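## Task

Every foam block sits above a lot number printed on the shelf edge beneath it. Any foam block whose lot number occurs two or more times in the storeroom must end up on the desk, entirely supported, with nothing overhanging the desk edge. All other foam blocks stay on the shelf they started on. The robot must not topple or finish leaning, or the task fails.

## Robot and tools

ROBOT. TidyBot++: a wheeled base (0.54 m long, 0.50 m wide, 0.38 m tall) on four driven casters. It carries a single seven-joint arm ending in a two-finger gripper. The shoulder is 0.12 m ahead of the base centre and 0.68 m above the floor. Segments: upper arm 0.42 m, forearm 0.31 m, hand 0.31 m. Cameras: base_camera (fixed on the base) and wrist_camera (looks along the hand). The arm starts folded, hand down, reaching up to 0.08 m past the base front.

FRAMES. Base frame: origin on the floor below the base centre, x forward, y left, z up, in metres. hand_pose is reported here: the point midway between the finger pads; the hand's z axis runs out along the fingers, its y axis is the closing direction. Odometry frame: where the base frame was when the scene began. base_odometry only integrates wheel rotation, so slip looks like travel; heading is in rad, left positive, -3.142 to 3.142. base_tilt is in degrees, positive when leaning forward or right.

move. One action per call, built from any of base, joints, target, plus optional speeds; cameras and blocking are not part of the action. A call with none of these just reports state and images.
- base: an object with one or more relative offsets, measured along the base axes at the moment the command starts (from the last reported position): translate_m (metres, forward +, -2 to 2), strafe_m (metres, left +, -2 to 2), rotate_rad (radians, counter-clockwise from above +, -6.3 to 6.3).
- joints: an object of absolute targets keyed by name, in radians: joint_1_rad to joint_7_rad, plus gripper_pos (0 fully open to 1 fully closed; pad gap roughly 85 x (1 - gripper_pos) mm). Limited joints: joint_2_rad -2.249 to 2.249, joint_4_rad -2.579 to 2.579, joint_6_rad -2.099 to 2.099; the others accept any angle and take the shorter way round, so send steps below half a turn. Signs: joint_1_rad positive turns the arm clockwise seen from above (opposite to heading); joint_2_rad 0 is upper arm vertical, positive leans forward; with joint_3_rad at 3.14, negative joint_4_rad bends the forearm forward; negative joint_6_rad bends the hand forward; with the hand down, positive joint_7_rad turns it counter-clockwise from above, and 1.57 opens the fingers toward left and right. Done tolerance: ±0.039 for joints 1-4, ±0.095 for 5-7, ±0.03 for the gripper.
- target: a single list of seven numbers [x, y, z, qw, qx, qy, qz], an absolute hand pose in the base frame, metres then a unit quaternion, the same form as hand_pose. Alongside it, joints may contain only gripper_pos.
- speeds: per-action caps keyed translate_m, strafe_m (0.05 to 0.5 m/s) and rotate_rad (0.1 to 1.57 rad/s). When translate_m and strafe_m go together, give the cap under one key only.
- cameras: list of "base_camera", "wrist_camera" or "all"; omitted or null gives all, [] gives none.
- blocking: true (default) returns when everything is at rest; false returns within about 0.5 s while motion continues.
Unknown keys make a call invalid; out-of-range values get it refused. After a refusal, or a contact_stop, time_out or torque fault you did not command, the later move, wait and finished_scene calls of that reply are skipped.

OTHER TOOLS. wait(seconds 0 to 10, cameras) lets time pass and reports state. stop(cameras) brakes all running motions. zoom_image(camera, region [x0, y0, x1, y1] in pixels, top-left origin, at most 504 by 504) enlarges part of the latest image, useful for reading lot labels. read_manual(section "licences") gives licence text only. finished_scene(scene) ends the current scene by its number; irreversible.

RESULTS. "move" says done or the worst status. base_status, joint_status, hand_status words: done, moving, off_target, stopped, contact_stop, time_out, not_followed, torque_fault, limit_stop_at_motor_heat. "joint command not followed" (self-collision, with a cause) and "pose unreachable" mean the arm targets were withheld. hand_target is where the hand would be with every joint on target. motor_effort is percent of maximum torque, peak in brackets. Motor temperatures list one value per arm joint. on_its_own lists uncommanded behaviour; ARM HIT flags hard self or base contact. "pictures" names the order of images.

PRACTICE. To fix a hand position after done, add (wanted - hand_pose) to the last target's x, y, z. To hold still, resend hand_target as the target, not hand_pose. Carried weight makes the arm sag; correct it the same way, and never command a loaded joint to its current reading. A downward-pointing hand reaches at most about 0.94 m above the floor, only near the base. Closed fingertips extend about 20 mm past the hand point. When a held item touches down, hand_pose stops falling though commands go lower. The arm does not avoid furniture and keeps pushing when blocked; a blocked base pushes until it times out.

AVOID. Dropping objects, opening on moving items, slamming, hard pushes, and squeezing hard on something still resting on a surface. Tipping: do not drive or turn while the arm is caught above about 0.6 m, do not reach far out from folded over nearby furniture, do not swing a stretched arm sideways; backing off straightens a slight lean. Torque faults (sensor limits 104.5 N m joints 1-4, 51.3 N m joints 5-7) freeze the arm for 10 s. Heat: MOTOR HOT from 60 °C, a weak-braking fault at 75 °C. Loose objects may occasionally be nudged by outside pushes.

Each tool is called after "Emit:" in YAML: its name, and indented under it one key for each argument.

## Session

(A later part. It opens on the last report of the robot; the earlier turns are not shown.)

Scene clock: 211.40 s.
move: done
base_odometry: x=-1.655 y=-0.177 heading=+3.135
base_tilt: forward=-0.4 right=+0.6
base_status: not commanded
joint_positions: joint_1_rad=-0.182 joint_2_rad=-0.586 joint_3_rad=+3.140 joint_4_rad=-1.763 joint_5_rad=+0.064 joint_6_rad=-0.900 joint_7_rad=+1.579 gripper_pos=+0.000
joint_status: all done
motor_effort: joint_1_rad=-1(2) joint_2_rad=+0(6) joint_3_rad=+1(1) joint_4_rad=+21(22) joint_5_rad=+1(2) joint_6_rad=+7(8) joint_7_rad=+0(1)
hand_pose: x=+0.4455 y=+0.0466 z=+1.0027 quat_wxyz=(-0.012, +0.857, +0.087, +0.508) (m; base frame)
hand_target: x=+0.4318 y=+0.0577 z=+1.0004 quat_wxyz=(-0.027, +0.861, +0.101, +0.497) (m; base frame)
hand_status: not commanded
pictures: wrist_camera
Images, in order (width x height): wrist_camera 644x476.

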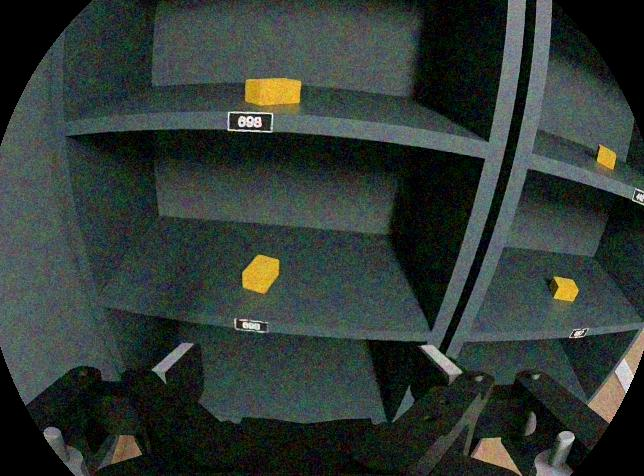

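Emit:
move:
  base: {"strafe_m":0.25}
  joints: {"joint_1_rad":-0.11,"joint_2_rad":-0.05,"joint_4_rad":-1.75,"joint_6_rad":-0.96,"joint_5_rad":0}
  cameras: []

Emit:
move:
  base: {"translate_m":0.45}
  cameras: ["wrist_camera"]

Scene clock: 214.50 s.
move: done
base_odometry: x=-1.657 y=-0.427 heading=+3.135
base_tilt: forward=-0.3 right=+0.6
base_status: done
joint_positions: joint_1_rad=-0.129 joint_2_rad=-0.065 joint_3_rad=+3.139 joint_4_rad=-1.761 joint_5_rad=+0.063 joint_6_rad=-0.909 joint_7_rad=+1.579 gripper_pos=+0.000
joint_status: all done
motor_effort: joint_1_rad=+0(2) joint_2_rad=-17(19) joint_3_rad=+0(3) joint_4_rad=+19(22) joint_5_rad=+1(2) joint_6_rad=+4(9) joint_7_rad=+0(1)
hand_pose: x=+0.5609 y=+0.0441 z=+0.7957 quat_wxyz=(+0.013, +0.960, +0.079, +0.267) (m; base frame)
hand_target: x=+0.5510 y=+0.0498 z=+0.7857 quat_wxyz=(-0.010, +0.969, +0.068, +0.238) (m; base frame)
hand_status: not commanded
pictures: none
No camera images: "cameras" was empty.

Scene clock: 216.73 s.
move: done
base_odometry: x=-2.106 y=-0.424 heading=+3.135
base_tilt: forward=-0.3 right=+0.6
base_status: done
joint_positions: joint_1_rad=-0.124 joint_2_rad=-0.074 joint_3_rad=+3.135 joint_4_rad=-1.781 joint_5_rad=+0.054 joint_6_rad=-0.975 joint_7_rad=+1.580 gripper_pos=+0.000
joint_status: not commanded
motor_effort: joint_1_rad=+1(6) joint_2_rad=-12(19) joint_3_rad=+2(8) joint_4_rad=+27(41) joint_5_rad=+2(7) joint_6_rad=+9(21) joint_7_rad=-1(3)
hand_pose: x=+0.5356 y=+0.0422 z=+0.7803 quat_wxyz=(+0.011, +0.970, +0.078, +0.229) (m; base frame)
hand_target: x=+0.5510 y=+0.0498 z=+0.7857 quat_wxyz=(-0.010, +0.969, +0.068, +0.238) (m; base frame)
hand_status: not commanded
pictures: wrist_camera
Images, in order (width x height): wrist_camera 644x476.

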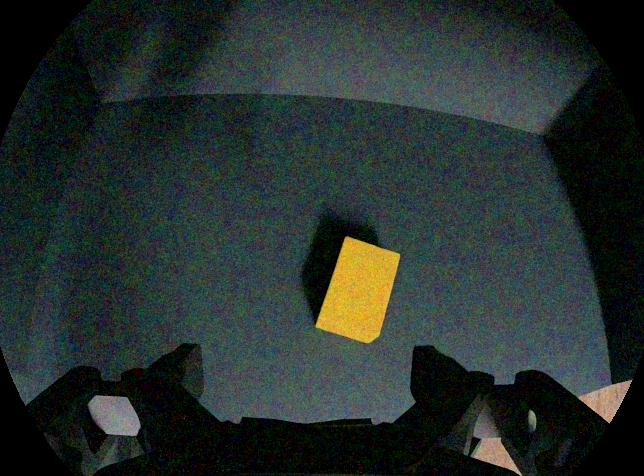

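Emit:
move:
  base: {"translate_m":-0.03}
  joints: {"joint_1_rad":0.0,"joint_2_rad":0.25,"joint_4_rad":-1.78,"joint_6_rad":-0.72,"joint_7_rad":1.4}
  cameras: ["wrist_camera"]

Scene clock: 218.67 s.
move: off_target
base_odometry: x=-2.076 y=-0.424 heading=+3.135
base_tilt: forward=-0.4 right=+0.6
base_status: done
joint_positions: joint_1_rad=-0.039 joint_2_rad=+0.126 joint_3_rad=+3.132 joint_4_rad=-1.793 joint_5_rad=+0.054 joint_6_rad=-0.797 joint_7_rad=+1.445 gripper_pos=+0.000
joint_status: joint_1_rad off_target (ended at -0.039, target +0.000); joint_2_rad off_target (ended at +0.126, target +0.250); the others done
motor_effort: joint_1_rad=+3(3) joint_2_rad=-3(18) joint_3_rad=+4(5) joint_4_rad=+27(27) joint_5_rad=+0(2) joint_6_rad=+6(9) joint_7_rad=+0(1)
hand_pose: x=+0.5959 y=+0.0126 z=+0.7089 quat_wxyz=(+0.004, +0.977, -0.024, +0.212) (m; base frame)
hand_target: x=+0.6237 y=+0.0021 z=+0.6624 quat_wxyz=(-0.017, +0.977, -0.083, +0.194) (m; base frame)
hand_status: not commanded
pictures: wrist_camera
Images, in order (width x height): wrist_camera 644x476.

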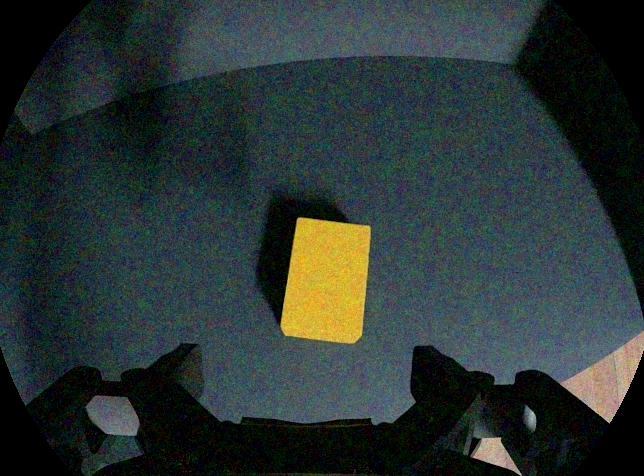

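Emit:
move:
  base: {"translate_m":-0.14}
  cameras: []

Emit:
move:
  joints: {"joint_2_rad":0.45,"joint_4_rad":-1.81,"joint_6_rad":-0.56,"joint_7_rad":1.45}
  cameras: ["wrist_camera"]

Scene clock: 220.20 s.
move: done
base_odometry: x=-1.936 y=-0.426 heading=+3.135
base_tilt: forward=-0.3 right=+0.6
base_status: done
joint_positions: joint_1_rad=-0.015 joint_2_rad=+0.239 joint_3_rad=+3.135 joint_4_rad=-1.775 joint_5_rad=+0.054 joint_6_rad=-0.765 joint_7_rad=+1.443 gripper_pos=+0.000
joint_status: not commanded
on_its_own: joint_2_rad moved +0.113 to your old target +0.250
motor_effort: joint_1_rad=-1(3) joint_2_rad=-25(31) joint_3_rad=+0(4) joint_4_rad=+17(25) joint_5_rad=+1(1) joint_6_rad=+3(6) joint_7_rad=+0(1)
hand_pose: x=+0.6131 y=+0.0005 z=+0.6651 quat_wxyz=(+0.007, +0.983, -0.037, +0.181) (m; base frame)
hand_target: x=+0.6237 y=+0.0021 z=+0.6624 quat_wxyz=(-0.017, +0.977, -0.083, +0.194) (m; base frame)
hand_status: not commanded
pictures: none
No camera images: "cameras" was empty.

Scene clock: 221.37 s.
move: done
base_odometry: x=-1.936 y=-0.426 heading=+3.135
base_tilt: forward=-0.3 right=+0.6
base_status: not commanded
joint_positions: joint_1_rad=-0.015 joint_2_rad=+0.436 joint_3_rad=+3.135 joint_4_rad=-1.786 joint_5_rad=+0.054 joint_6_rad=-0.616 joint_7_rad=+1.443 gripper_pos=+0.000
joint_status: all done
motor_effort: joint_1_rad=+0(1) joint_2_rad=-30(33) joint_3_rad=+0(1) joint_4_rad=+16(18) joint_5_rad=+1(1) joint_6_rad=+2(4) joint_7_rad=+0(1)
hand_pose: x=+0.6398 y=+0.0030 z=+0.5757 quat_wxyz=(+0.006, +0.988, -0.034, +0.152) (m; base frame)
hand_target: x=+0.6430 y=+0.0022 z=+0.5654 quat_wxyz=(-0.010, +0.985, -0.059, +0.160) (m; base frame)
hand_status: not commanded
pictures: wrist_camera
Images, in order (width x height): wrist_camera 644x476.

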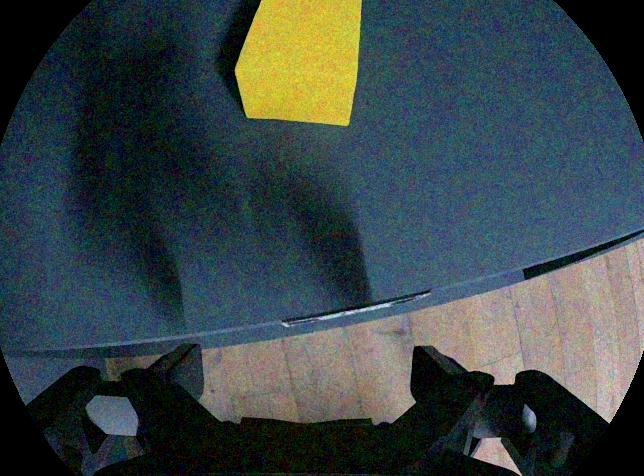

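Emit:
move:
  joints: {"joint_2_rad":0.425,"joint_4_rad":-2.06,"joint_6_rad":-0.21}
  cameras: []

Emit:
move:
  base: {"translate_m":0.15}
  cameras: ["wrist_camera"]

Scene clock: 223.37 s.
move: done
base_odometry: x=-1.936 y=-0.426 heading=+3.135
base_tilt: forward=-0.3 right=+0.6
base_status: not commanded
joint_positions: joint_1_rad=-0.015 joint_2_rad=+0.430 joint_3_rad=+3.135 joint_4_rad=-2.034 joint_5_rad=+0.054 joint_6_rad=-0.266 joint_7_rad=+1.443 gripper_pos=+0.000
joint_status: all done
motor_effort: joint_1_rad=-1(1) joint_2_rad=-27(30) joint_3_rad=+0(0) joint_4_rad=+13(15) joint_5_rad=+1(1) joint_6_rad=+4(5) joint_7_rad=+0(1)
hand_pose: x=+0.6162 y=+0.0079 z=+0.5341 quat_wxyz=(-0.004, +0.978, -0.028, +0.205) (m; base frame)
hand_target: x=+0.6188 y=+0.0022 z=+0.5354 quat_wxyz=(-0.014, +0.973, -0.058, +0.221) (m; base frame)
hand_status: not commanded
pictures: none
No camera images: "cameras" was empty.

Scene clock: 224.83 s.
move: done
base_odometry: x=-2.086 y=-0.425 heading=+3.136
base_tilt: forward=-0.4 right=+0.6
base_status: done
joint_positions: joint_1_rad=-0.014 joint_2_rad=+0.408 joint_3_rad=+3.134 joint_4_rad=-2.189 joint_5_rad=+0.054 joint_6_rad=-0.369 joint_7_rad=+1.471 gripper_pos=+0.000
joint_status: not commanded
motor_effort: joint_1_rad=+1(2) joint_2_rad=-22(31) joint_3_rad=+3(4) joint_4_rad=+38(41) joint_5_rad=-5(5) joint_6_rad=+25(28) joint_7_rad=-7(8)
hand_pose: x=+0.5034 y=+0.0043 z=+0.4927 quat_wxyz=(+0.005, +0.996, -0.015, +0.088) (m; base frame)
hand_target: x=+0.6188 y=+0.0022 z=+0.5354 quat_wxyz=(-0.014, +0.973, -0.058, +0.221) (m; base frame)
hand_status: not commanded
pictures: wrist_camera
Images, in order (width x height): wrist_camera 644x476.

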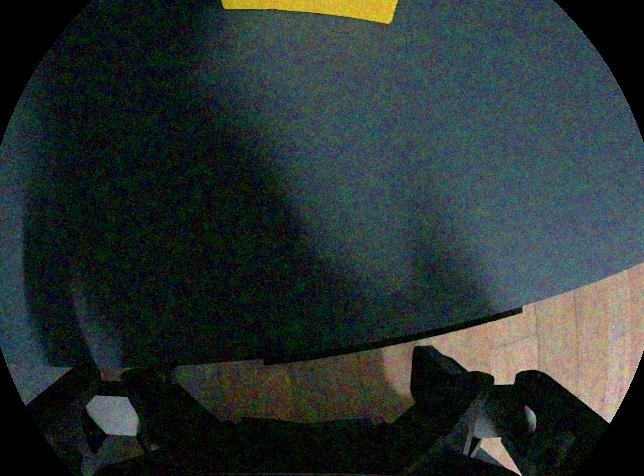

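Emit:
move:
  base: {"translate_m":-0.15}
  cameras: []

Emit:
move:
  joints: {"joint_2_rad":0.31,"joint_4_rad":-2.06,"joint_6_rad":-0.25}
  cameras: ["wrist_camera"]

Emit:
move:
  base: {"translate_m":0.2}
  cameras: ["wrist_camera"]

Scene clock: 227.63 s.
move: done
base_odometry: x=-1.936 y=-0.425 heading=+3.137
base_tilt: forward=-0.3 right=+0.6
base_status: done
joint_positions: joint_1_rad=-0.013 joint_2_rad=+0.407 joint_3_rad=+3.135 joint_4_rad=-2.063 joint_5_rad=+0.054 joint_6_rad=-0.240 joint_7_rad=+1.471 gripper_pos=+0.000
joint_status: not commanded
motor_effort: joint_1_rad=-1(2) joint_2_rad=-26(34) joint_3_rad=+0(2) joint_4_rad=+13(36) joint_5_rad=+1(4) joint_6_rad=+4(24) joint_7_rad=+0(7)
hand_pose: x=+0.6111 y=+0.0071 z=+0.5392 quat_wxyz=(-0.002, +0.977, -0.016, +0.214) (m; base frame)
hand_target: x=+0.6188 y=+0.0022 z=+0.5354 quat_wxyz=(-0.014, +0.973, -0.058, +0.221) (m; base frame)
hand_status: not commanded
pictures: none
No camera images: "cameras" was empty.

Scene clock: 228.63 s.
move: done
base_odometry: x=-1.936 y=-0.425 heading=+3.137
base_tilt: forward=-0.3 right=+0.6
base_status: not commanded
joint_positions: joint_1_rad=-0.013 joint_2_rad=+0.304 joint_3_rad=+3.135 joint_4_rad=-2.063 joint_5_rad=+0.054 joint_6_rad=-0.240 joint_7_rad=+1.471 gripper_pos=+0.000
joint_status: all done
motor_effort: joint_1_rad=-1(1) joint_2_rad=-25(29) joint_3_rad=+0(1) joint_4_rad=+14(16) joint_5_rad=+1(1) joint_6_rad=+5(5) joint_7_rad=+0(1)
hand_pose: x=+0.6233 y=+0.0072 z=+0.5907 quat_wxyz=(-0.004, +0.964, -0.016, +0.264) (m; base frame)
hand_target: x=+0.6217 y=+0.0022 z=+0.5873 quat_wxyz=(-0.016, +0.964, -0.058, +0.257) (m; base frame)
hand_status: not commanded
pictures: wrist_camera
Images, in order (width x height): wrist_camera 644x476.

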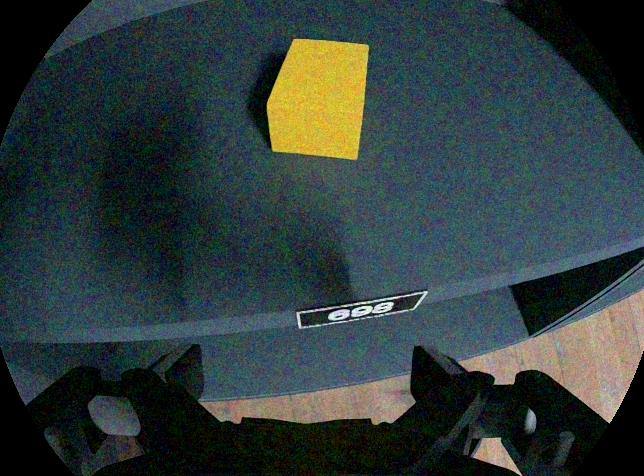

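Scene clock: 230.33 s.
move: done
base_odometry: x=-2.136 y=-0.424 heading=+3.137
base_tilt: forward=-0.3 right=+0.6
base_status: done
joint_positions: joint_1_rad=-0.012 joint_2_rad=+0.304 joint_3_rad=+3.135 joint_4_rad=-2.062 joint_5_rad=+0.054 joint_6_rad=-0.240 joint_7_rad=+1.471 gripper_pos=+0.000
joint_status: not commanded
motor_effort: joint_1_rad=+0(2) joint_2_rad=-25(28) joint_3_rad=+0(1) joint_4_rad=+14(16) joint_5_rad=+1(1) joint_6_rad=+5(5) joint_7_rad=+0(1)
hand_pose: x=+0.6240 y=+0.0069 z=+0.5914 quat_wxyz=(-0.004, +0.964, -0.016, +0.265) (m; base frame)
hand_target: x=+0.6217 y=+0.0022 z=+0.5873 quat_wxyz=(-0.016, +0.964, -0.058, +0.257) (m; base frame)
hand_status: not commanded
pictures: wrist_camera
Images, in order (width x height): wrist_camera 644x476.

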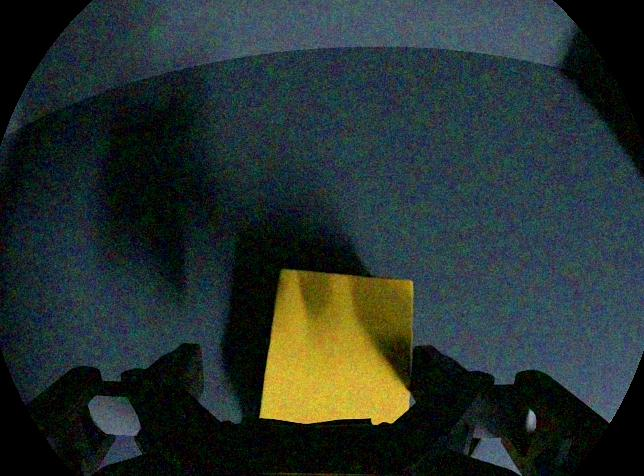

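Emit:
move:
  base: {"strafe_m":-0.015}
  joints: {"joint_7_rad":1.41}
  cameras: []

Emit:
move:
  joints: {"joint_2_rad":0.37,"joint_6_rad":-0.22}
  cameras: ["wrist_camera"]

Scene clock: 231.20 s.
move: done
base_odometry: x=-2.136 y=-0.409 heading=+3.138
base_tilt: forward=-0.3 right=+0.6
base_status: done
joint_positions: joint_1_rad=-0.007 joint_2_rad=+0.304 joint_3_rad=+3.136 joint_4_rad=-2.062 joint_5_rad=+0.054 joint_6_rad=-0.240 joint_7_rad=+1.434 gripper_pos=+0.000
joint_status: all done
motor_effort: joint_1_rad=+0(3) joint_2_rad=-25(26) joint_3_rad=+0(3) joint_4_rad=+15(16) joint_5_rad=+1(1) joint_6_rad=+4(5) joint_7_rad=+0(1)
hand_pose: x=+0.6240 y=+0.0038 z=+0.5914 quat_wxyz=(-0.008, +0.964, -0.037, +0.265) (m; base frame)
hand_target: x=+0.6217 y=+0.0022 z=+0.5873 quat_wxyz=(-0.021, +0.963, -0.077, +0.257) (m; base frame)
hand_status: not commanded
pictures: none
No camera images: "cameras" was empty.

Scene clock: 232.03 s.
move: done
base_odometry: x=-2.136 y=-0.409 heading=+3.138
base_tilt: forward=-0.3 right=+0.6
base_status: not commanded
joint_positions: joint_1_rad=-0.007 joint_2_rad=+0.351 joint_3_rad=+3.136 joint_4_rad=-2.062 joint_5_rad=+0.054 joint_6_rad=-0.240 joint_7_rad=+1.434 gripper_pos=+0.000
joint_status: all done
motor_effort: joint_1_rad=-1(1) joint_2_rad=-26(28) joint_3_rad=+0(0) joint_4_rad=+14(15) joint_5_rad=+1(1) joint_6_rad=+5(6) joint_7_rad=+0(1)
hand_pose: x=+0.6192 y=+0.0038 z=+0.5677 quat_wxyz=(-0.007, +0.970, -0.037, +0.242) (m; base frame)
hand_target: x=+0.6234 y=+0.0022 z=+0.5616 quat_wxyz=(-0.020, +0.967, -0.077, +0.243) (m; base frame)
hand_status: not commanded
pictures: wrist_camera
Images, in order (width x height): wrist_camera 644x476.

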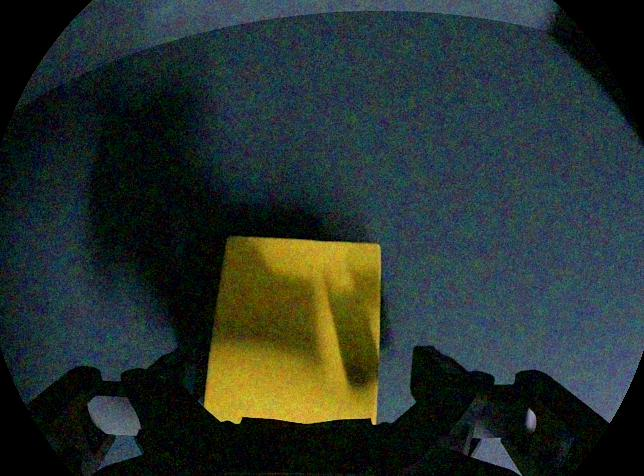

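Emit:
move:
  joints: {"joint_2_rad":0.395}
  cameras: []

Emit:
move:
  joints: {"gripper_pos":0.6}
  cameras: ["wrist_camera"]

Emit:
move:
  joints: {"joint_2_rad":0.29}
  cameras: ["wrist_camera"]

Scene clock: 232.87 s.
move: done
base_odometry: x=-2.136 y=-0.409 heading=+3.138
base_tilt: forward=-0.3 right=+0.6
base_status: not commanded
joint_positions: joint_1_rad=-0.007 joint_2_rad=+0.371 joint_3_rad=+3.136 joint_4_rad=-2.062 joint_5_rad=+0.054 joint_6_rad=-0.240 joint_7_rad=+1.434 gripper_pos=+0.000
joint_status: all done
motor_effort: joint_1_rad=+0(1) joint_2_rad=-26(28) joint_3_rad=+0(0) joint_4_rad=+14(15) joint_5_rad=+1(1) joint_6_rad=+5(5) joint_7_rad=+0(1)
hand_pose: x=+0.6168 y=+0.0038 z=+0.5575 quat_wxyz=(-0.006, +0.972, -0.037, +0.232) (m; base frame)
hand_target: x=+0.6202 y=+0.0022 z=+0.5490 quat_wxyz=(-0.019, +0.970, -0.077, +0.230) (m; base frame)
hand_status: not commanded
pictures: none
No camera images: "cameras" was empty.

Scene clock: 233.73 s.
move: off_target
base_odometry: x=-2.136 y=-0.409 heading=+3.138
base_tilt: forward=-0.3 right=+0.6
base_status: not commanded
joint_positions: joint_1_rad=-0.007 joint_2_rad=+0.369 joint_3_rad=+3.136 joint_4_rad=-2.061 joint_5_rad=+0.054 joint_6_rad=-0.240 joint_7_rad=+1.434 gripper_pos=+0.388
joint_status: gripper_pos off_target (ended at +0.388, target +0.600)
motor_effort: joint_1_rad=+0(1) joint_2_rad=-24(27) joint_3_rad=+0(1) joint_4_rad=+13(14) joint_5_rad=+1(1) joint_6_rad=+5(5) joint_7_rad=-1(1)
hand_pose: x=+0.6174 y=+0.0038 z=+0.5587 quat_wxyz=(-0.006, +0.972, -0.037, +0.234) (m; base frame)
hand_target: x=+0.6202 y=+0.0022 z=+0.5490 quat_wxyz=(-0.019, +0.970, -0.077, +0.230) (m; base frame)
hand_status: not commanded
pictures: wrist_camera
Images, in order (width x height): wrist_camera 644x476.

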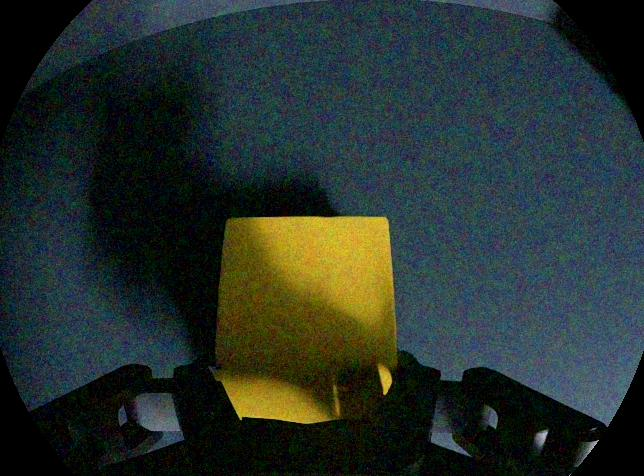

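Scene clock: 234.70 s.
move: done
base_odometry: x=-2.136 y=-0.409 heading=+3.138
base_tilt: forward=-0.3 right=+0.6
base_status: not commanded
joint_positions: joint_1_rad=-0.007 joint_2_rad=+0.287 joint_3_rad=+3.136 joint_4_rad=-2.061 joint_5_rad=+0.054 joint_6_rad=-0.240 joint_7_rad=+1.434 gripper_pos=+0.388
joint_status: all done
motor_effort: joint_1_rad=+0(1) joint_2_rad=-25(29) joint_3_rad=+0(0) joint_4_rad=+14(16) joint_5_rad=+1(1) joint_6_rad=+5(5) joint_7_rad=+0(1)
hand_pose: x=+0.6258 y=+0.0038 z=+0.6000 quat_wxyz=(-0.008, +0.961, -0.037, +0.273) (m; base frame)
hand_target: x=+0.6314 y=+0.0022 z=+0.6023 quat_wxyz=(-0.023, +0.956, -0.076, +0.281) (m; base frame)
hand_status: not commanded
pictures: wrist_camera
Images, in order (width x height): wrist_camera 644x476.

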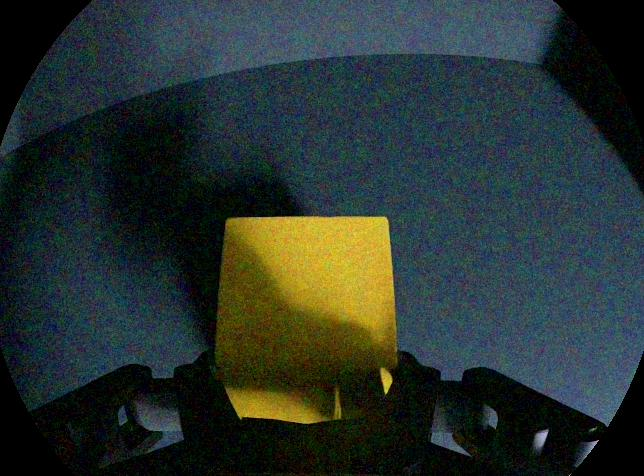

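Emit:
move:
  base: {"translate_m":-0.4}
  cameras: []

Emit:
move:
  base: {"translate_m":-1.4,"strafe_m":-0.84}
  joints: {"joint_2_rad":-0.4,"joint_4_rad":-1.9,"joint_6_rad":-0.7,"joint_7_rad":1.6}
  cameras: ["wrist_camera"]

Emit:
move:
  joints: {"joint_1_rad":1.57}
  cameras: ["wrist_camera"]

Scene clock: 237.17 s.
move: done
base_odometry: x=-1.736 y=-0.411 heading=+3.138
base_tilt: forward=-0.3 right=+0.6
base_status: done
joint_positions: joint_1_rad=-0.007 joint_2_rad=+0.284 joint_3_rad=+3.136 joint_4_rad=-2.061 joint_5_rad=+0.054 joint_6_rad=-0.240 joint_7_rad=+1.434 gripper_pos=+0.388
joint_status: not commanded
motor_effort: joint_1_rad=-1(1) joint_2_rad=-25(27) joint_3_rad=+0(1) joint_4_rad=+15(17) joint_5_rad=+1(1) joint_6_rad=+5(6) joint_7_rad=+0(1)
hand_pose: x=+0.6261 y=+0.0038 z=+0.6017 quat_wxyz=(-0.008, +0.961, -0.037, +0.275) (m; base frame)
hand_target: x=+0.6314 y=+0.0022 z=+0.6023 quat_wxyz=(-0.023, +0.956, -0.076, +0.281) (m; base frame)
hand_status: not commanded
pictures: none
No camera images: "cameras" was empty.

Scene clock: 241.37 s.
move: done
base_odometry: x=-0.333 y=+0.424 heading=+3.138
base_tilt: forward=-0.4 right=+0.6
base_status: done
joint_positions: joint_1_rad=-0.007 joint_2_rad=-0.397 joint_3_rad=+3.136 joint_4_rad=-1.916 joint_5_rad=+0.054 joint_6_rad=-0.655 joint_7_rad=+1.557 gripper_pos=+0.388
joint_status: all done
motor_effort: joint_1_rad=-1(2) joint_2_rad=-7(28) joint_3_rad=+1(2) joint_4_rad=+22(23) joint_5_rad=+1(1) joint_6_rad=+8(8) joint_7_rad=+0(1)
hand_pose: x=+0.5266 y=-0.0033 z=+0.9101 quat_wxyz=(+0.019, +0.885, +0.011, +0.466) (m; base frame)
hand_target: x=+0.5204 y=+0.0021 z=+0.9084 quat_wxyz=(+0.007, +0.891, +0.014, +0.454) (m; base frame)
hand_status: not commanded
pictures: wrist_camera
Images, in order (width x height): wrist_camera 644x476.

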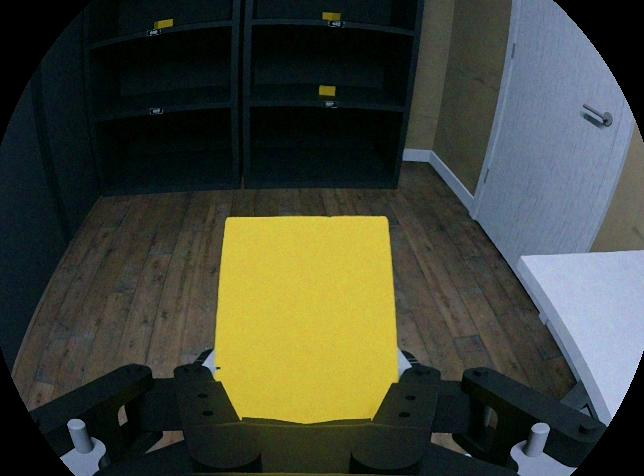

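Scene clock: 244.17 s.
move: done
base_odometry: x=-0.333 y=+0.424 heading=+3.138
base_tilt: forward=-0.3 right=+0.6
base_status: not commanded
joint_positions: joint_1_rad=+1.552 joint_2_rad=-0.397 joint_3_rad=+3.136 joint_4_rad=-1.915 joint_5_rad=+0.054 joint_6_rad=-0.655 joint_7_rad=+1.557 gripper_pos=+0.388
joint_status: all done
motor_effort: joint_1_rad=+0(2) joint_2_rad=-7(8) joint_3_rad=+1(1) joint_4_rad=+22(23) joint_5_rad=+1(1) joint_6_rad=+8(8) joint_7_rad=+0(1)
hand_pose: x=+0.1207 y=-0.4076 z=+0.9102 quat_wxyz=(+0.341, +0.637, -0.614, +0.318) (m; base frame)
hand_target: x=+0.1214 y=-0.4014 z=+0.9084 quat_wxyz=(+0.325, +0.640, -0.620, +0.316) (m; base frame)
hand_status: not commanded
pictures: wrist_camera
Images, in order (width x height): wrist_camera 644x476.

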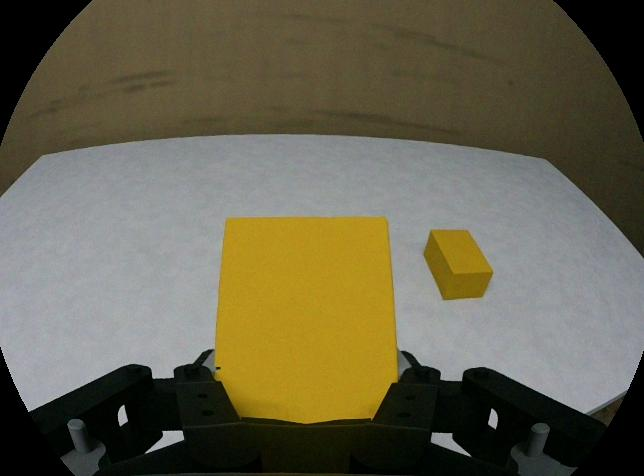

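Emit:
move:
  joints: {"joint_2_rad":0.605,"joint_4_rad":-0.74,"joint_6_rad":-1.37}
  cameras: ["wrist_camera"]

Emit:
move:
  joints: {"joint_2_rad":0.605,"joint_4_rad":-0.87,"joint_6_rad":-1.26}
  cameras: []

Emit:
move:
  joints: {"joint_2_rad":0.605,"joint_4_rad":-0.95,"joint_6_rad":-1.19}
  cameras: ["wrist_camera"]

Scene clock: 249.13 s.
move: done
base_odometry: x=-0.333 y=+0.424 heading=+3.138
base_tilt: forward=-0.4 right=+0.6
base_status: not commanded
joint_positions: joint_1_rad=+1.552 joint_2_rad=+0.579 joint_3_rad=+3.136 joint_4_rad=-0.757 joint_5_rad=+0.054 joint_6_rad=-1.319 joint_7_rad=+1.557 gripper_pos=+0.388
joint_status: all done
motor_effort: joint_1_rad=-1(1) joint_2_rad=-38(41) joint_3_rad=+0(1) joint_4_rad=+19(23) joint_5_rad=+1(1) joint_6_rad=+5(8) joint_7_rad=+0(1)
hand_pose: x=+0.1201 y=-0.6816 z=+0.8320 quat_wxyz=(+0.185, +0.690, -0.683, +0.156) (m; base frame)
hand_target: x=+0.1217 y=-0.6745 z=+0.8149 quat_wxyz=(+0.151, +0.702, -0.680, +0.148) (m; base frame)
hand_status: not commanded
pictures: wrist_camera
Images, in order (width x height): wrist_camera 644x476.

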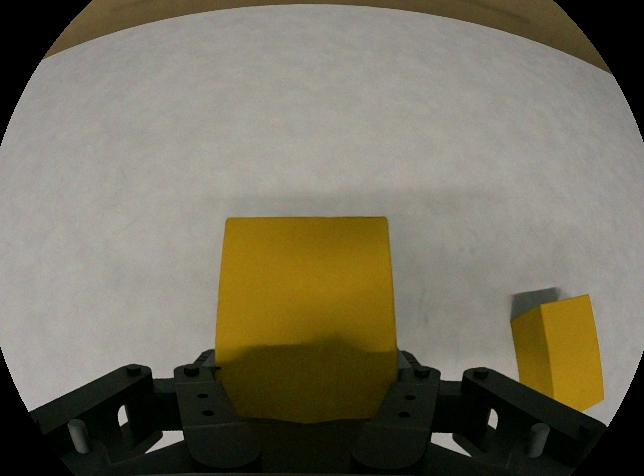

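Scene clock: 250.13 s.
move: done
base_odometry: x=-0.333 y=+0.424 heading=+3.138
base_tilt: forward=-0.4 right=+0.6
base_status: not commanded
joint_positions: joint_1_rad=+1.552 joint_2_rad=+0.585 joint_3_rad=+3.136 joint_4_rad=-0.847 joint_5_rad=+0.054 joint_6_rad=-1.301 joint_7_rad=+1.557 gripper_pos=+0.388
joint_status: all done
motor_effort: joint_1_rad=-1(1) joint_2_rad=-38(41) joint_3_rad=+0(0) joint_4_rad=+19(21) joint_5_rad=+1(1) joint_6_rad=+4(5) joint_7_rad=+0(1)
hand_pose: x=+0.1200 y=-0.6674 z=+0.7912 quat_wxyz=(+0.159, +0.697, -0.688, +0.129) (m; base frame)
hand_target: x=+0.1217 y=-0.6753 z=+0.7721 quat_wxyz=(+0.144, +0.703, -0.682, +0.141) (m; base frame)
hand_status: not commanded
pictures: none
No camera images: "cameras" was empty.

Scene clock: 250.97 s.
move: done
base_odometry: x=-0.333 y=+0.424 heading=+3.138
base_tilt: forward=-0.4 right=+0.6
base_status: not commanded
joint_positions: joint_1_rad=+1.552 joint_2_rad=+0.587 joint_3_rad=+3.136 joint_4_rad=-0.925 joint_5_rad=+0.054 joint_6_rad=-1.244 joint_7_rad=+1.557 gripper_pos=+0.388
joint_status: all done
motor_effort: joint_1_rad=+0(1) joint_2_rad=-39(41) joint_3_rad=+0(1) joint_4_rad=+19(21) joint_5_rad=+1(1) joint_6_rad=+3(5) joint_7_rad=+0(1)
hand_pose: x=+0.1203 y=-0.6641 z=+0.7623 quat_wxyz=(+0.151, +0.700, -0.688, +0.121) (m; base frame)
hand_target: x=+0.1217 y=-0.6739 z=+0.7457 quat_wxyz=(+0.141, +0.704, -0.682, +0.138) (m; base frame)
hand_status: not commanded
pictures: wrist_camera
Images, in order (width x height): wrist_camera 644x476.

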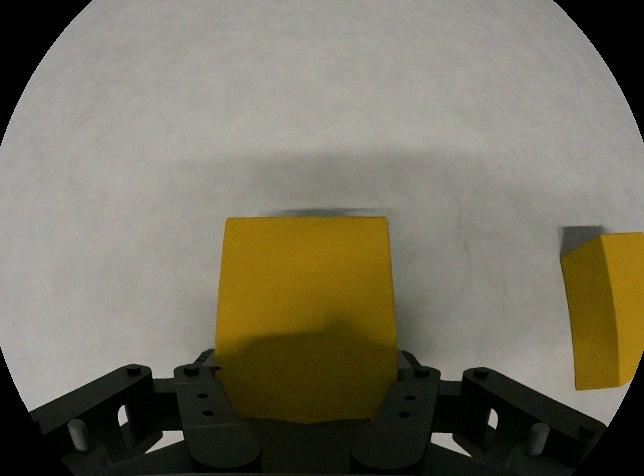

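Emit:
move:
  joints: {"joint_2_rad":0.61,"joint_4_rad":-0.975,"joint_6_rad":-1.11}
  cameras: []

Emit:
move:
  joints: {"joint_2_rad":0.625,"joint_4_rad":-1.01,"joint_6_rad":-1.09}
  cameras: ["wrist_camera"]

Scene clock: 251.80 s.
move: done
base_odometry: x=-0.333 y=+0.424 heading=+3.138
base_tilt: forward=-0.4 right=+0.6
base_status: not commanded
joint_positions: joint_1_rad=+1.552 joint_2_rad=+0.588 joint_3_rad=+3.136 joint_4_rad=-0.949 joint_5_rad=+0.054 joint_6_rad=-1.156 joint_7_rad=+1.557 gripper_pos=+0.388
joint_status: all done
motor_effort: joint_1_rad=+0(1) joint_2_rad=-39(41) joint_3_rad=+0(1) joint_4_rad=+20(21) joint_5_rad=+1(1) joint_6_rad=+4(5) joint_7_rad=+0(0)
hand_pose: x=+0.1213 y=-0.6827 z=+0.7621 quat_wxyz=(+0.172, +0.696, -0.682, +0.143) (m; base frame)
hand_target: x=+0.1218 y=-0.6898 z=+0.7415 quat_wxyz=(+0.158, +0.700, -0.679, +0.155) (m; base frame)
hand_status: not commanded
pictures: none
No camera images: "cameras" was empty.

Scene clock: 252.67 s.
move: done
base_odometry: x=-0.333 y=+0.424 heading=+3.138
base_tilt: forward=-0.4 right=+0.6
base_status: not commanded
joint_positions: joint_1_rad=+1.552 joint_2_rad=+0.590 joint_3_rad=+3.136 joint_4_rad=-0.980 joint_5_rad=+0.054 joint_6_rad=-1.137 joint_7_rad=+1.557 gripper_pos=+0.388
joint_status: all done
motor_effort: joint_1_rad=+0(1) joint_2_rad=-36(39) joint_3_rad=+0(0) joint_4_rad=+18(21) joint_5_rad=+1(1) joint_6_rad=+4(5) joint_7_rad=+0(0)
hand_pose: x=+0.1213 y=-0.6796 z=+0.7499 quat_wxyz=(+0.167, +0.698, -0.683, +0.138) (m; base frame)
hand_target: x=+0.1218 y=-0.6859 z=+0.7182 quat_wxyz=(+0.148, +0.702, -0.681, +0.145) (m; base frame)
hand_status: not commanded
pictures: wrist_camera
Images, in order (width x height): wrist_camera 644x476.

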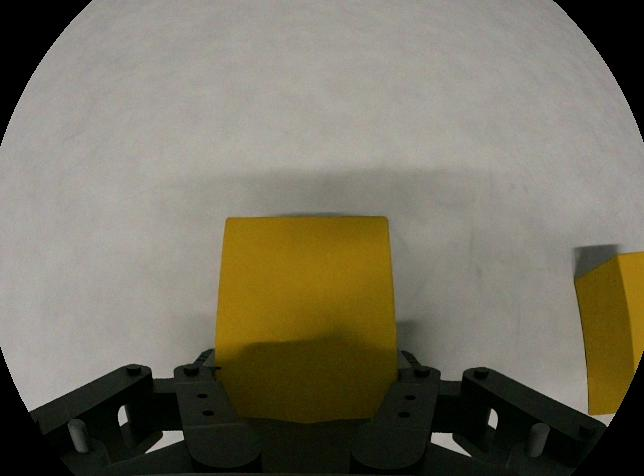

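Emit:
move:
  joints: {"joint_2_rad":0.635,"joint_4_rad":-1.03}
  cameras: []

Emit:
move:
  joints: {"gripper_pos":0}
  cameras: ["wrist_camera"]

Emit:
move:
  joints: {"joint_2_rad":0.4,"joint_4_rad":-0.9,"joint_6_rad":-1.3}
  cameras: []

Emit:
move:
  joints: {"joint_2_rad":-0.4,"joint_4_rad":-1.9,"joint_6_rad":-0.7}
  cameras: ["wrist_camera"]

Scene clock: 253.47 s.
move: off_target
base_odometry: x=-0.333 y=+0.424 heading=+3.138
base_tilt: forward=-0.4 right=+0.6
base_status: not commanded
joint_positions: joint_1_rad=+1.552 joint_2_rad=+0.588 joint_3_rad=+3.136 joint_4_rad=-0.985 joint_5_rad=+0.054 joint_6_rad=-1.132 joint_7_rad=+1.557 gripper_pos=+0.388
joint_status: joint_2_rad off_target (ended at +0.588, target +0.635); joint_4_rad off_target (ended at -0.985, target -1.030)
motor_effort: joint_1_rad=+0(1) joint_2_rad=-34(36) joint_3_rad=+0(0) joint_4_rad=+17(19) joint_5_rad=+1(1) joint_6_rad=+3(4) joint_7_rad=+0(0)
hand_pose: x=+0.1212 y=-0.6794 z=+0.7497 quat_wxyz=(+0.168, +0.698, -0.683, +0.139) (m; base frame)
hand_target: x=+0.1218 y=-0.6799 z=+0.7027 quat_wxyz=(+0.137, +0.705, -0.683, +0.134) (m; base frame)
hand_status: not commanded
pictures: none
No camera images: "cameras" was empty.

Scene clock: 254.33 s.
move: done
base_odometry: x=-0.333 y=+0.424 heading=+3.138
base_tilt: forward=-0.4 right=+0.6
base_status: not commanded
joint_positions: joint_1_rad=+1.554 joint_2_rad=+0.599 joint_3_rad=+3.136 joint_4_rad=-0.996 joint_5_rad=+0.054 joint_6_rad=-1.130 joint_7_rad=+1.557 gripper_pos=+0.000
joint_status: all done
motor_effort: joint_1_rad=+0(2) joint_2_rad=-36(41) joint_3_rad=+0(1) joint_4_rad=+18(19) joint_5_rad=+1(2) joint_6_rad=+3(4) joint_7_rad=+0(1)
hand_pose: x=+0.1199 y=-0.6777 z=+0.7374 quat_wxyz=(+0.161, +0.699, -0.685, +0.132) (m; base frame)
hand_target: x=+0.1218 y=-0.6799 z=+0.7027 quat_wxyz=(+0.137, +0.705, -0.683, +0.134) (m; base frame)
hand_status: not commanded
pictures: wrist_camera
Images, in order (width x height): wrist_camera 644x476.

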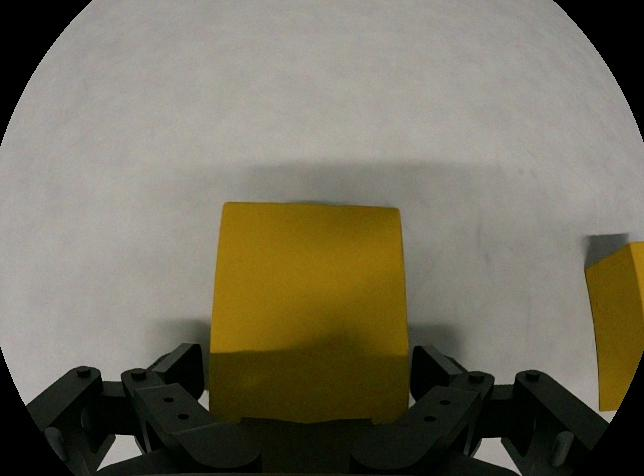

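Scene clock: 255.93 s.
move: done
base_odometry: x=-0.333 y=+0.424 heading=+3.138
base_tilt: forward=-0.3 right=+0.6
base_status: not commanded
joint_positions: joint_1_rad=+1.554 joint_2_rad=+0.382 joint_3_rad=+3.136 joint_4_rad=-0.902 joint_5_rad=+0.054 joint_6_rad=-1.250 joint_7_rad=+1.558 gripper_pos=+0.000
joint_status: all done
motor_effort: joint_1_rad=+0(1) joint_2_rad=-32(44) joint_3_rad=+0(1) joint_4_rad=+20(22) joint_5_rad=+1(1) joint_6_rad=+5(6) joint_7_rad=+0(1)
hand_pose: x=+0.1183 y=-0.6360 z=+0.9062 quat_wxyz=(+0.226, +0.678, -0.671, +0.197) (m; base frame)
hand_target: x=+0.1217 y=-0.6272 z=+0.8867 quat_wxyz=(+0.191, +0.692, -0.671, +0.187) (m; base frame)
hand_status: not commanded
pictures: none
No camera images: "cameras" was empty.

Scene clock: 258.50 s.
move: done
base_odometry: x=-0.333 y=+0.424 heading=+3.138
base_tilt: forward=-0.4 right=+0.6
base_status: not commanded
joint_positions: joint_1_rad=+1.554 joint_2_rad=-0.389 joint_3_rad=+3.136 joint_4_rad=-1.869 joint_5_rad=+0.054 joint_6_rad=-0.757 joint_7_rad=+1.558 gripper_pos=+0.000
joint_status: all done
motor_effort: joint_1_rad=+0(1) joint_2_rad=-7(34) joint_3_rad=+1(1) joint_4_rad=+22(22) joint_5_rad=+1(1) joint_6_rad=+7(8) joint_7_rad=+0(1)
hand_pose: x=+0.1184 y=-0.3983 z=+0.9076 quat_wxyz=(+0.322, +0.646, -0.626, +0.296) (m; base frame)
hand_target: x=+0.1214 y=-0.4014 z=+0.9084 quat_wxyz=(+0.325, +0.640, -0.620, +0.316) (m; base frame)
hand_status: not commanded
pictures: wrist_camera
Images, in order (width x height): wrist_camera 644x476.

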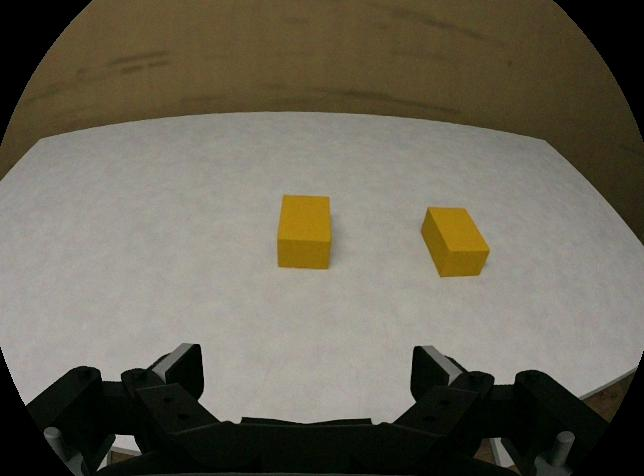

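Emit:
move:
  base: {"translate_m":1.3,"strafe_m":0.8}
  joints: {"joint_1_rad":0.02,"joint_2_rad":-0.374,"joint_4_rad":-1.9,"joint_6_rad":-0.5,"joint_7_rad":1.6}
  cameras: []

Emit:
move:
  joints: {"joint_1_rad":0.01,"joint_2_rad":-0.2,"joint_4_rad":-0.686,"joint_6_rad":-1.75,"joint_5_rad":0.0}
  cameras: []

Emit:
move:
  base: {"translate_m":0.3}
  cameras: ["wrist_camera"]

Scene clock: 263.17 s.
move: done
base_odometry: x=-1.636 y=-0.371 heading=+3.138
base_tilt: forward=-0.3 right=+0.6
base_status: done
joint_positions: joint_1_rad=+0.037 joint_2_rad=-0.384 joint_3_rad=+3.140 joint_4_rad=-1.872 joint_5_rad=+0.053 joint_6_rad=-0.553 joint_7_rad=+1.558 gripper_pos=+0.000
joint_status: all done
motor_effort: joint_1_rad=+0(2) joint_2_rad=-8(11) joint_3_rad=+1(2) joint_4_rad=+22(23) joint_5_rad=+1(1) joint_6_rad=+8(9) joint_7_rad=+0(1)
hand_pose: x=+0.5517 y=-0.0227 z=+0.9570 quat_wxyz=(+0.030, +0.852, -0.009, +0.522) (m; base frame)
hand_target: x=+0.5589 y=-0.0066 z=+0.9507 quat_wxyz=(+0.013, +0.848, +0.005, +0.529) (m; base frame)
hand_status: not commanded
pictures: none
No camera images: "cameras" was empty.

Scene clock: 266.00 s.
move: done
base_odometry: x=-1.636 y=-0.371 heading=+3.138
base_tilt: forward=-0.3 right=+0.6
base_status: not commanded
joint_positions: joint_1_rad=+0.030 joint_2_rad=-0.220 joint_3_rad=+3.140 joint_4_rad=-0.704 joint_5_rad=+0.053 joint_6_rad=-1.699 joint_7_rad=+1.558 gripper_pos=+0.000
joint_status: all done
motor_effort: joint_1_rad=+0(2) joint_2_rad=-4(9) joint_3_rad=+0(1) joint_4_rad=+12(24) joint_5_rad=+1(2) joint_6_rad=+7(9) joint_7_rad=+0(1)
hand_pose: x=+0.4274 y=-0.0236 z=+1.1920 quat_wxyz=(+0.026, +0.887, -0.033, +0.461) (m; base frame)
hand_target: x=+0.4272 y=-0.0011 z=+1.1800 quat_wxyz=(+0.008, +0.899, +0.009, +0.437) (m; base frame)
hand_status: not commanded
pictures: none
No camera images: "cameras" was empty.

Scene clock: 267.93 s.
move: done
base_odometry: x=-1.936 y=-0.370 heading=+3.139
base_tilt: forward=-0.3 right=+0.6
base_status: done
joint_positions: joint_1_rad=+0.029 joint_2_rad=-0.197 joint_3_rad=+3.140 joint_4_rad=-0.700 joint_5_rad=+0.053 joint_6_rad=-1.703 joint_7_rad=+1.558 gripper_pos=+0.000
joint_status: not commanded
motor_effort: joint_1_rad=+0(1) joint_2_rad=-5(10) joint_3_rad=+0(1) joint_4_rad=+13(14) joint_5_rad=+1(1) joint_6_rad=+7(8) joint_7_rad=+0(1)
hand_pose: x=+0.4376 y=-0.0237 z=+1.1854 quat_wxyz=(+0.025, +0.892, -0.033, +0.451) (m; base frame)
hand_target: x=+0.4272 y=-0.0011 z=+1.1800 quat_wxyz=(+0.008, +0.899, +0.009, +0.437) (m; base frame)
hand_status: not commanded
pictures: wrist_camera
Images, in order (width x height): wrist_camera 644x476.

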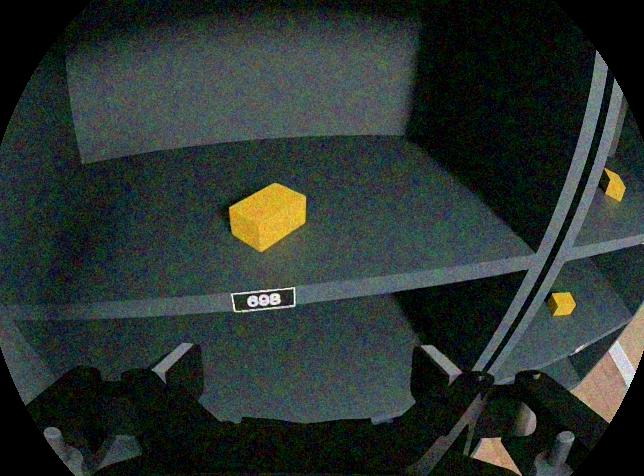

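Emit:
move:
  base: {"translate_m":0.15}
  joints: {"joint_1_rad":-0.115,"joint_7_rad":0.0,"gripper_pos":1}
  cameras: ["wrist_camera"]

Emit:
move:
  joints: {"joint_2_rad":0.09,"joint_4_rad":-1.03,"joint_6_rad":-0.92}
  cameras: ["wrist_camera"]

Emit:
move:
  joints: {"joint_2_rad":0.445,"joint_4_rad":-0.407,"joint_6_rad":-1.65}
  cameras: ["wrist_camera"]

Scene clock: 271.00 s.
move: done
base_odometry: x=-2.086 y=-0.370 heading=+3.140
base_tilt: forward=-0.3 right=+0.6
base_status: done
joint_positions: joint_1_rad=-0.097 joint_2_rad=-0.194 joint_3_rad=+3.140 joint_4_rad=-0.699 joint_5_rad=+0.053 joint_6_rad=-1.704 joint_7_rad=+0.042 gripper_pos=+0.999
joint_status: all done
motor_effort: joint_1_rad=+0(2) joint_2_rad=-6(10) joint_3_rad=+1(1) joint_4_rad=+13(15) joint_5_rad=+1(1) joint_6_rad=+7(8) joint_7_rad=+0(1)
hand_pose: x=+0.4394 y=+0.0166 z=+1.1844 quat_wxyz=(-0.311, +0.664, -0.597, +0.325) (m; base frame)
hand_target: x=+0.4249 y=+0.0373 z=+1.1800 quat_wxyz=(-0.327, +0.672, -0.598, +0.291) (m; base frame)
hand_status: not commanded
pictures: wrist_camera
Images, in order (width x height): wrist_camera 644x476.

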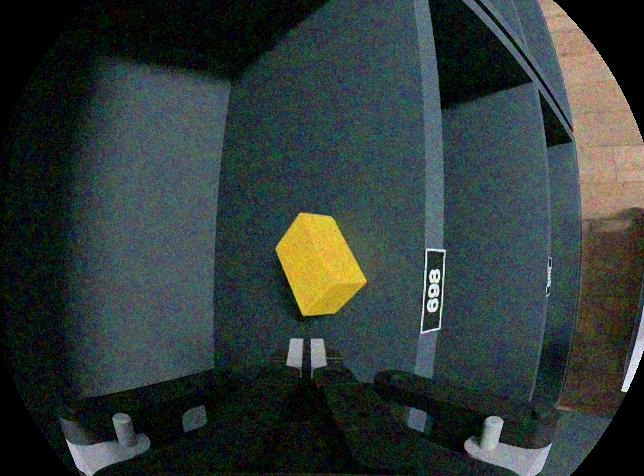

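Scene clock: 272.90 s.
move: done
base_odometry: x=-2.086 y=-0.370 heading=+3.140
base_tilt: forward=-0.3 right=+0.6
base_status: not commanded
joint_positions: joint_1_rad=-0.097 joint_2_rad=+0.085 joint_3_rad=+3.140 joint_4_rad=-1.013 joint_5_rad=+0.053 joint_6_rad=-0.978 joint_7_rad=+0.042 gripper_pos=+0.999
joint_status: all done
motor_effort: joint_1_rad=+0(1) joint_2_rad=-23(29) joint_3_rad=+0(1) joint_4_rad=+21(24) joint_5_rad=+1(1) joint_6_rad=+8(9) joint_7_rad=+0(0)
hand_pose: x=+0.7054 y=+0.0454 z=+1.0938 quat_wxyz=(-0.351, +0.651, -0.564, +0.368) (m; base frame)
hand_target: x=+0.7132 y=+0.0709 z=+1.0971 quat_wxyz=(-0.391, +0.637, -0.566, +0.348) (m; base frame)
hand_status: not commanded
pictures: wrist_camera
Images, in order (width x height): wrist_camera 644x476.

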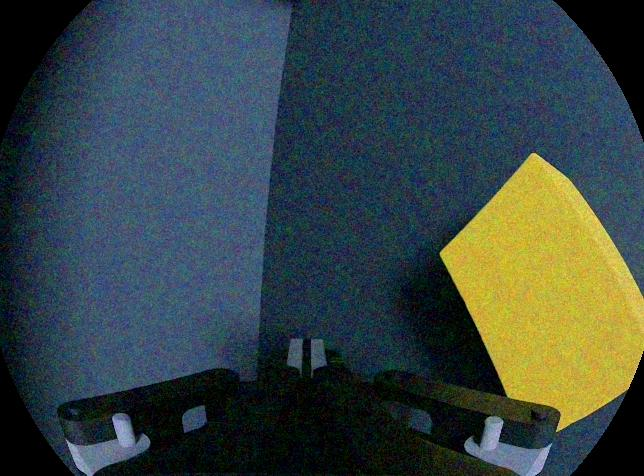

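Scene clock: 275.13 s.
move: done
base_odometry: x=-2.086 y=-0.370 heading=+3.140
base_tilt: forward=-0.3 right=+0.6
base_status: not commanded
joint_positions: joint_1_rad=-0.097 joint_2_rad=+0.419 joint_3_rad=+3.140 joint_4_rad=-0.425 joint_5_rad=+0.053 joint_6_rad=-1.598 joint_7_rad=+0.042 gripper_pos=+0.999
joint_status: all done
motor_effort: joint_1_rad=-1(1) joint_2_rad=-31(32) joint_3_rad=+0(0) joint_4_rad=+17(21) joint_5_rad=+1(1) joint_6_rad=+6(9) joint_7_rad=+0(1)
hand_pose: x=+0.7236 y=+0.0440 z=+1.0374 quat_wxyz=(-0.232, +0.702, -0.623, +0.253) (m; base frame)
hand_target: x=+0.7183 y=+0.0712 z=+1.0188 quat_wxyz=(-0.235, +0.709, -0.631, +0.209) (m; base frame)
hand_status: not commanded
pictures: wrist_camera
Images, in order (width x height): wrist_camera 644x476.

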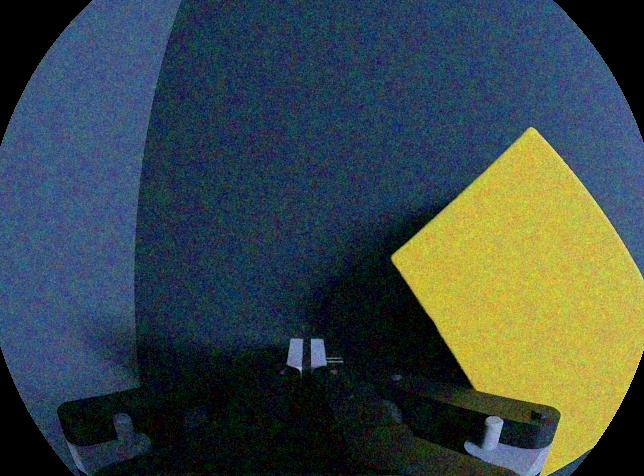

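Emit:
move:
  joints: {"joint_2_rad":0.173,"joint_4_rad":-0.815,"joint_6_rad":-1.523}
  cameras: ["wrist_camera"]

Scene clock: 276.83 s.
move: done
base_odometry: x=-2.086 y=-0.370 heading=+3.140
base_tilt: forward=-0.3 right=+0.6
base_status: not commanded
joint_positions: joint_1_rad=-0.097 joint_2_rad=+0.176 joint_3_rad=+3.140 joint_4_rad=-0.784 joint_5_rad=+0.053 joint_6_rad=-1.577 joint_7_rad=+0.042 gripper_pos=+0.999
joint_status: all done
motor_effort: joint_1_rad=+0(1) joint_2_rad=-23(32) joint_3_rad=+0(0) joint_4_rad=+17(18) joint_5_rad=+1(2) joint_6_rad=+5(6) joint_7_rad=+0(1)
hand_pose: x=+0.6260 y=+0.0350 z=+1.0204 quat_wxyz=(-0.199, +0.715, -0.632, +0.223) (m; base frame)
hand_target: x=+0.6338 y=+0.0615 z=+1.0179 quat_wxyz=(-0.232, +0.710, -0.632, +0.206) (m; base frame)
hand_status: not commanded
pictures: wrist_camera
Images, in order (width x height): wrist_camera 644x476.

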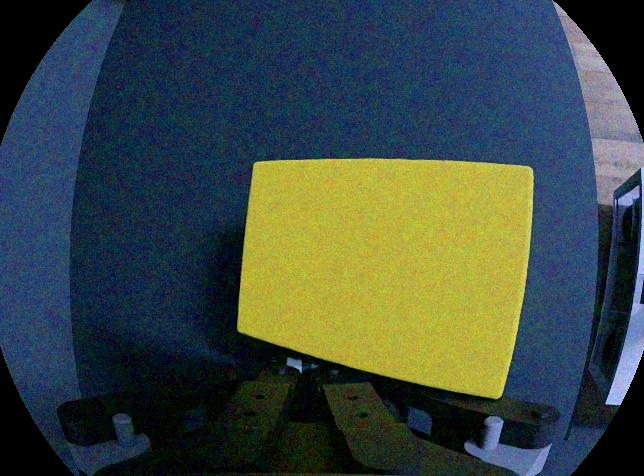

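Emit:
move:
  joints: {"joint_2_rad":-0.1,"joint_4_rad":-0.686,"joint_6_rad":-1.5}
  cameras: []

Emit:
move:
  joints: {"joint_1_rad":-0.0,"joint_2_rad":-0.1,"joint_4_rad":-0.5,"joint_6_rad":-2.0,"joint_7_rad":1.6,"gripper_pos":0}
  cameras: ["wrist_camera"]

Scene clock: 278.63 s.
move: done
base_odometry: x=-2.086 y=-0.370 heading=+3.140
base_tilt: forward=-0.3 right=+0.6
base_status: not commanded
joint_positions: joint_1_rad=-0.097 joint_2_rad=-0.109 joint_3_rad=+3.140 joint_4_rad=-0.691 joint_5_rad=+0.053 joint_6_rad=-1.556 joint_7_rad=+0.042 gripper_pos=+0.999
joint_status: all done
motor_effort: joint_1_rad=+0(1) joint_2_rad=-10(27) joint_3_rad=+0(1) joint_4_rad=+15(20) joint_5_rad=+1(1) joint_6_rad=+7(8) joint_7_rad=+0(0)
hand_pose: x=+0.5076 y=+0.0234 z=+1.1959 quat_wxyz=(-0.334, +0.654, -0.584, +0.348) (m; base frame)
hand_target: x=+0.5188 y=+0.0483 z=+1.2090 quat_wxyz=(-0.376, +0.645, -0.574, +0.335) (m; base frame)
hand_status: not commanded
pictures: none
No camera images: "cameras" was empty.

Scene clock: 280.80 s.
move: done
base_odometry: x=-2.086 y=-0.370 heading=+3.140
base_tilt: forward=-0.3 right=+0.6
base_status: not commanded
joint_positions: joint_1_rad=-0.018 joint_2_rad=-0.109 joint_3_rad=+3.140 joint_4_rad=-0.517 joint_5_rad=+0.053 joint_6_rad=-1.951 joint_7_rad=+1.558 gripper_pos=+0.000
joint_status: all done
motor_effort: joint_1_rad=+0(1) joint_2_rad=-7(10) joint_3_rad=+0(1) joint_4_rad=+10(15) joint_5_rad=+1(1) joint_6_rad=+7(9) joint_7_rad=+0(1)
hand_pose: x=+0.4171 y=-0.0079 z=+1.1681 quat_wxyz=(+0.013, +0.924, -0.015, +0.382) (m; base frame)
hand_target: x=+0.4097 y=+0.0019 z=+1.1605 quat_wxyz=(+0.005, +0.932, +0.014, +0.362) (m; base frame)
hand_status: not commanded
pictures: wrist_camera
Images, in order (width x height): wrist_camera 644x476.

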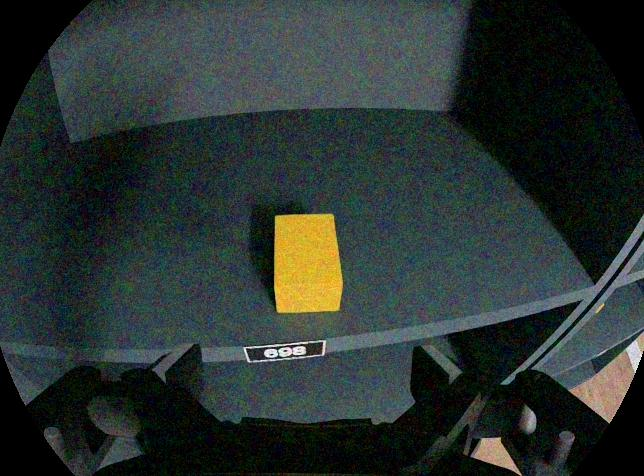

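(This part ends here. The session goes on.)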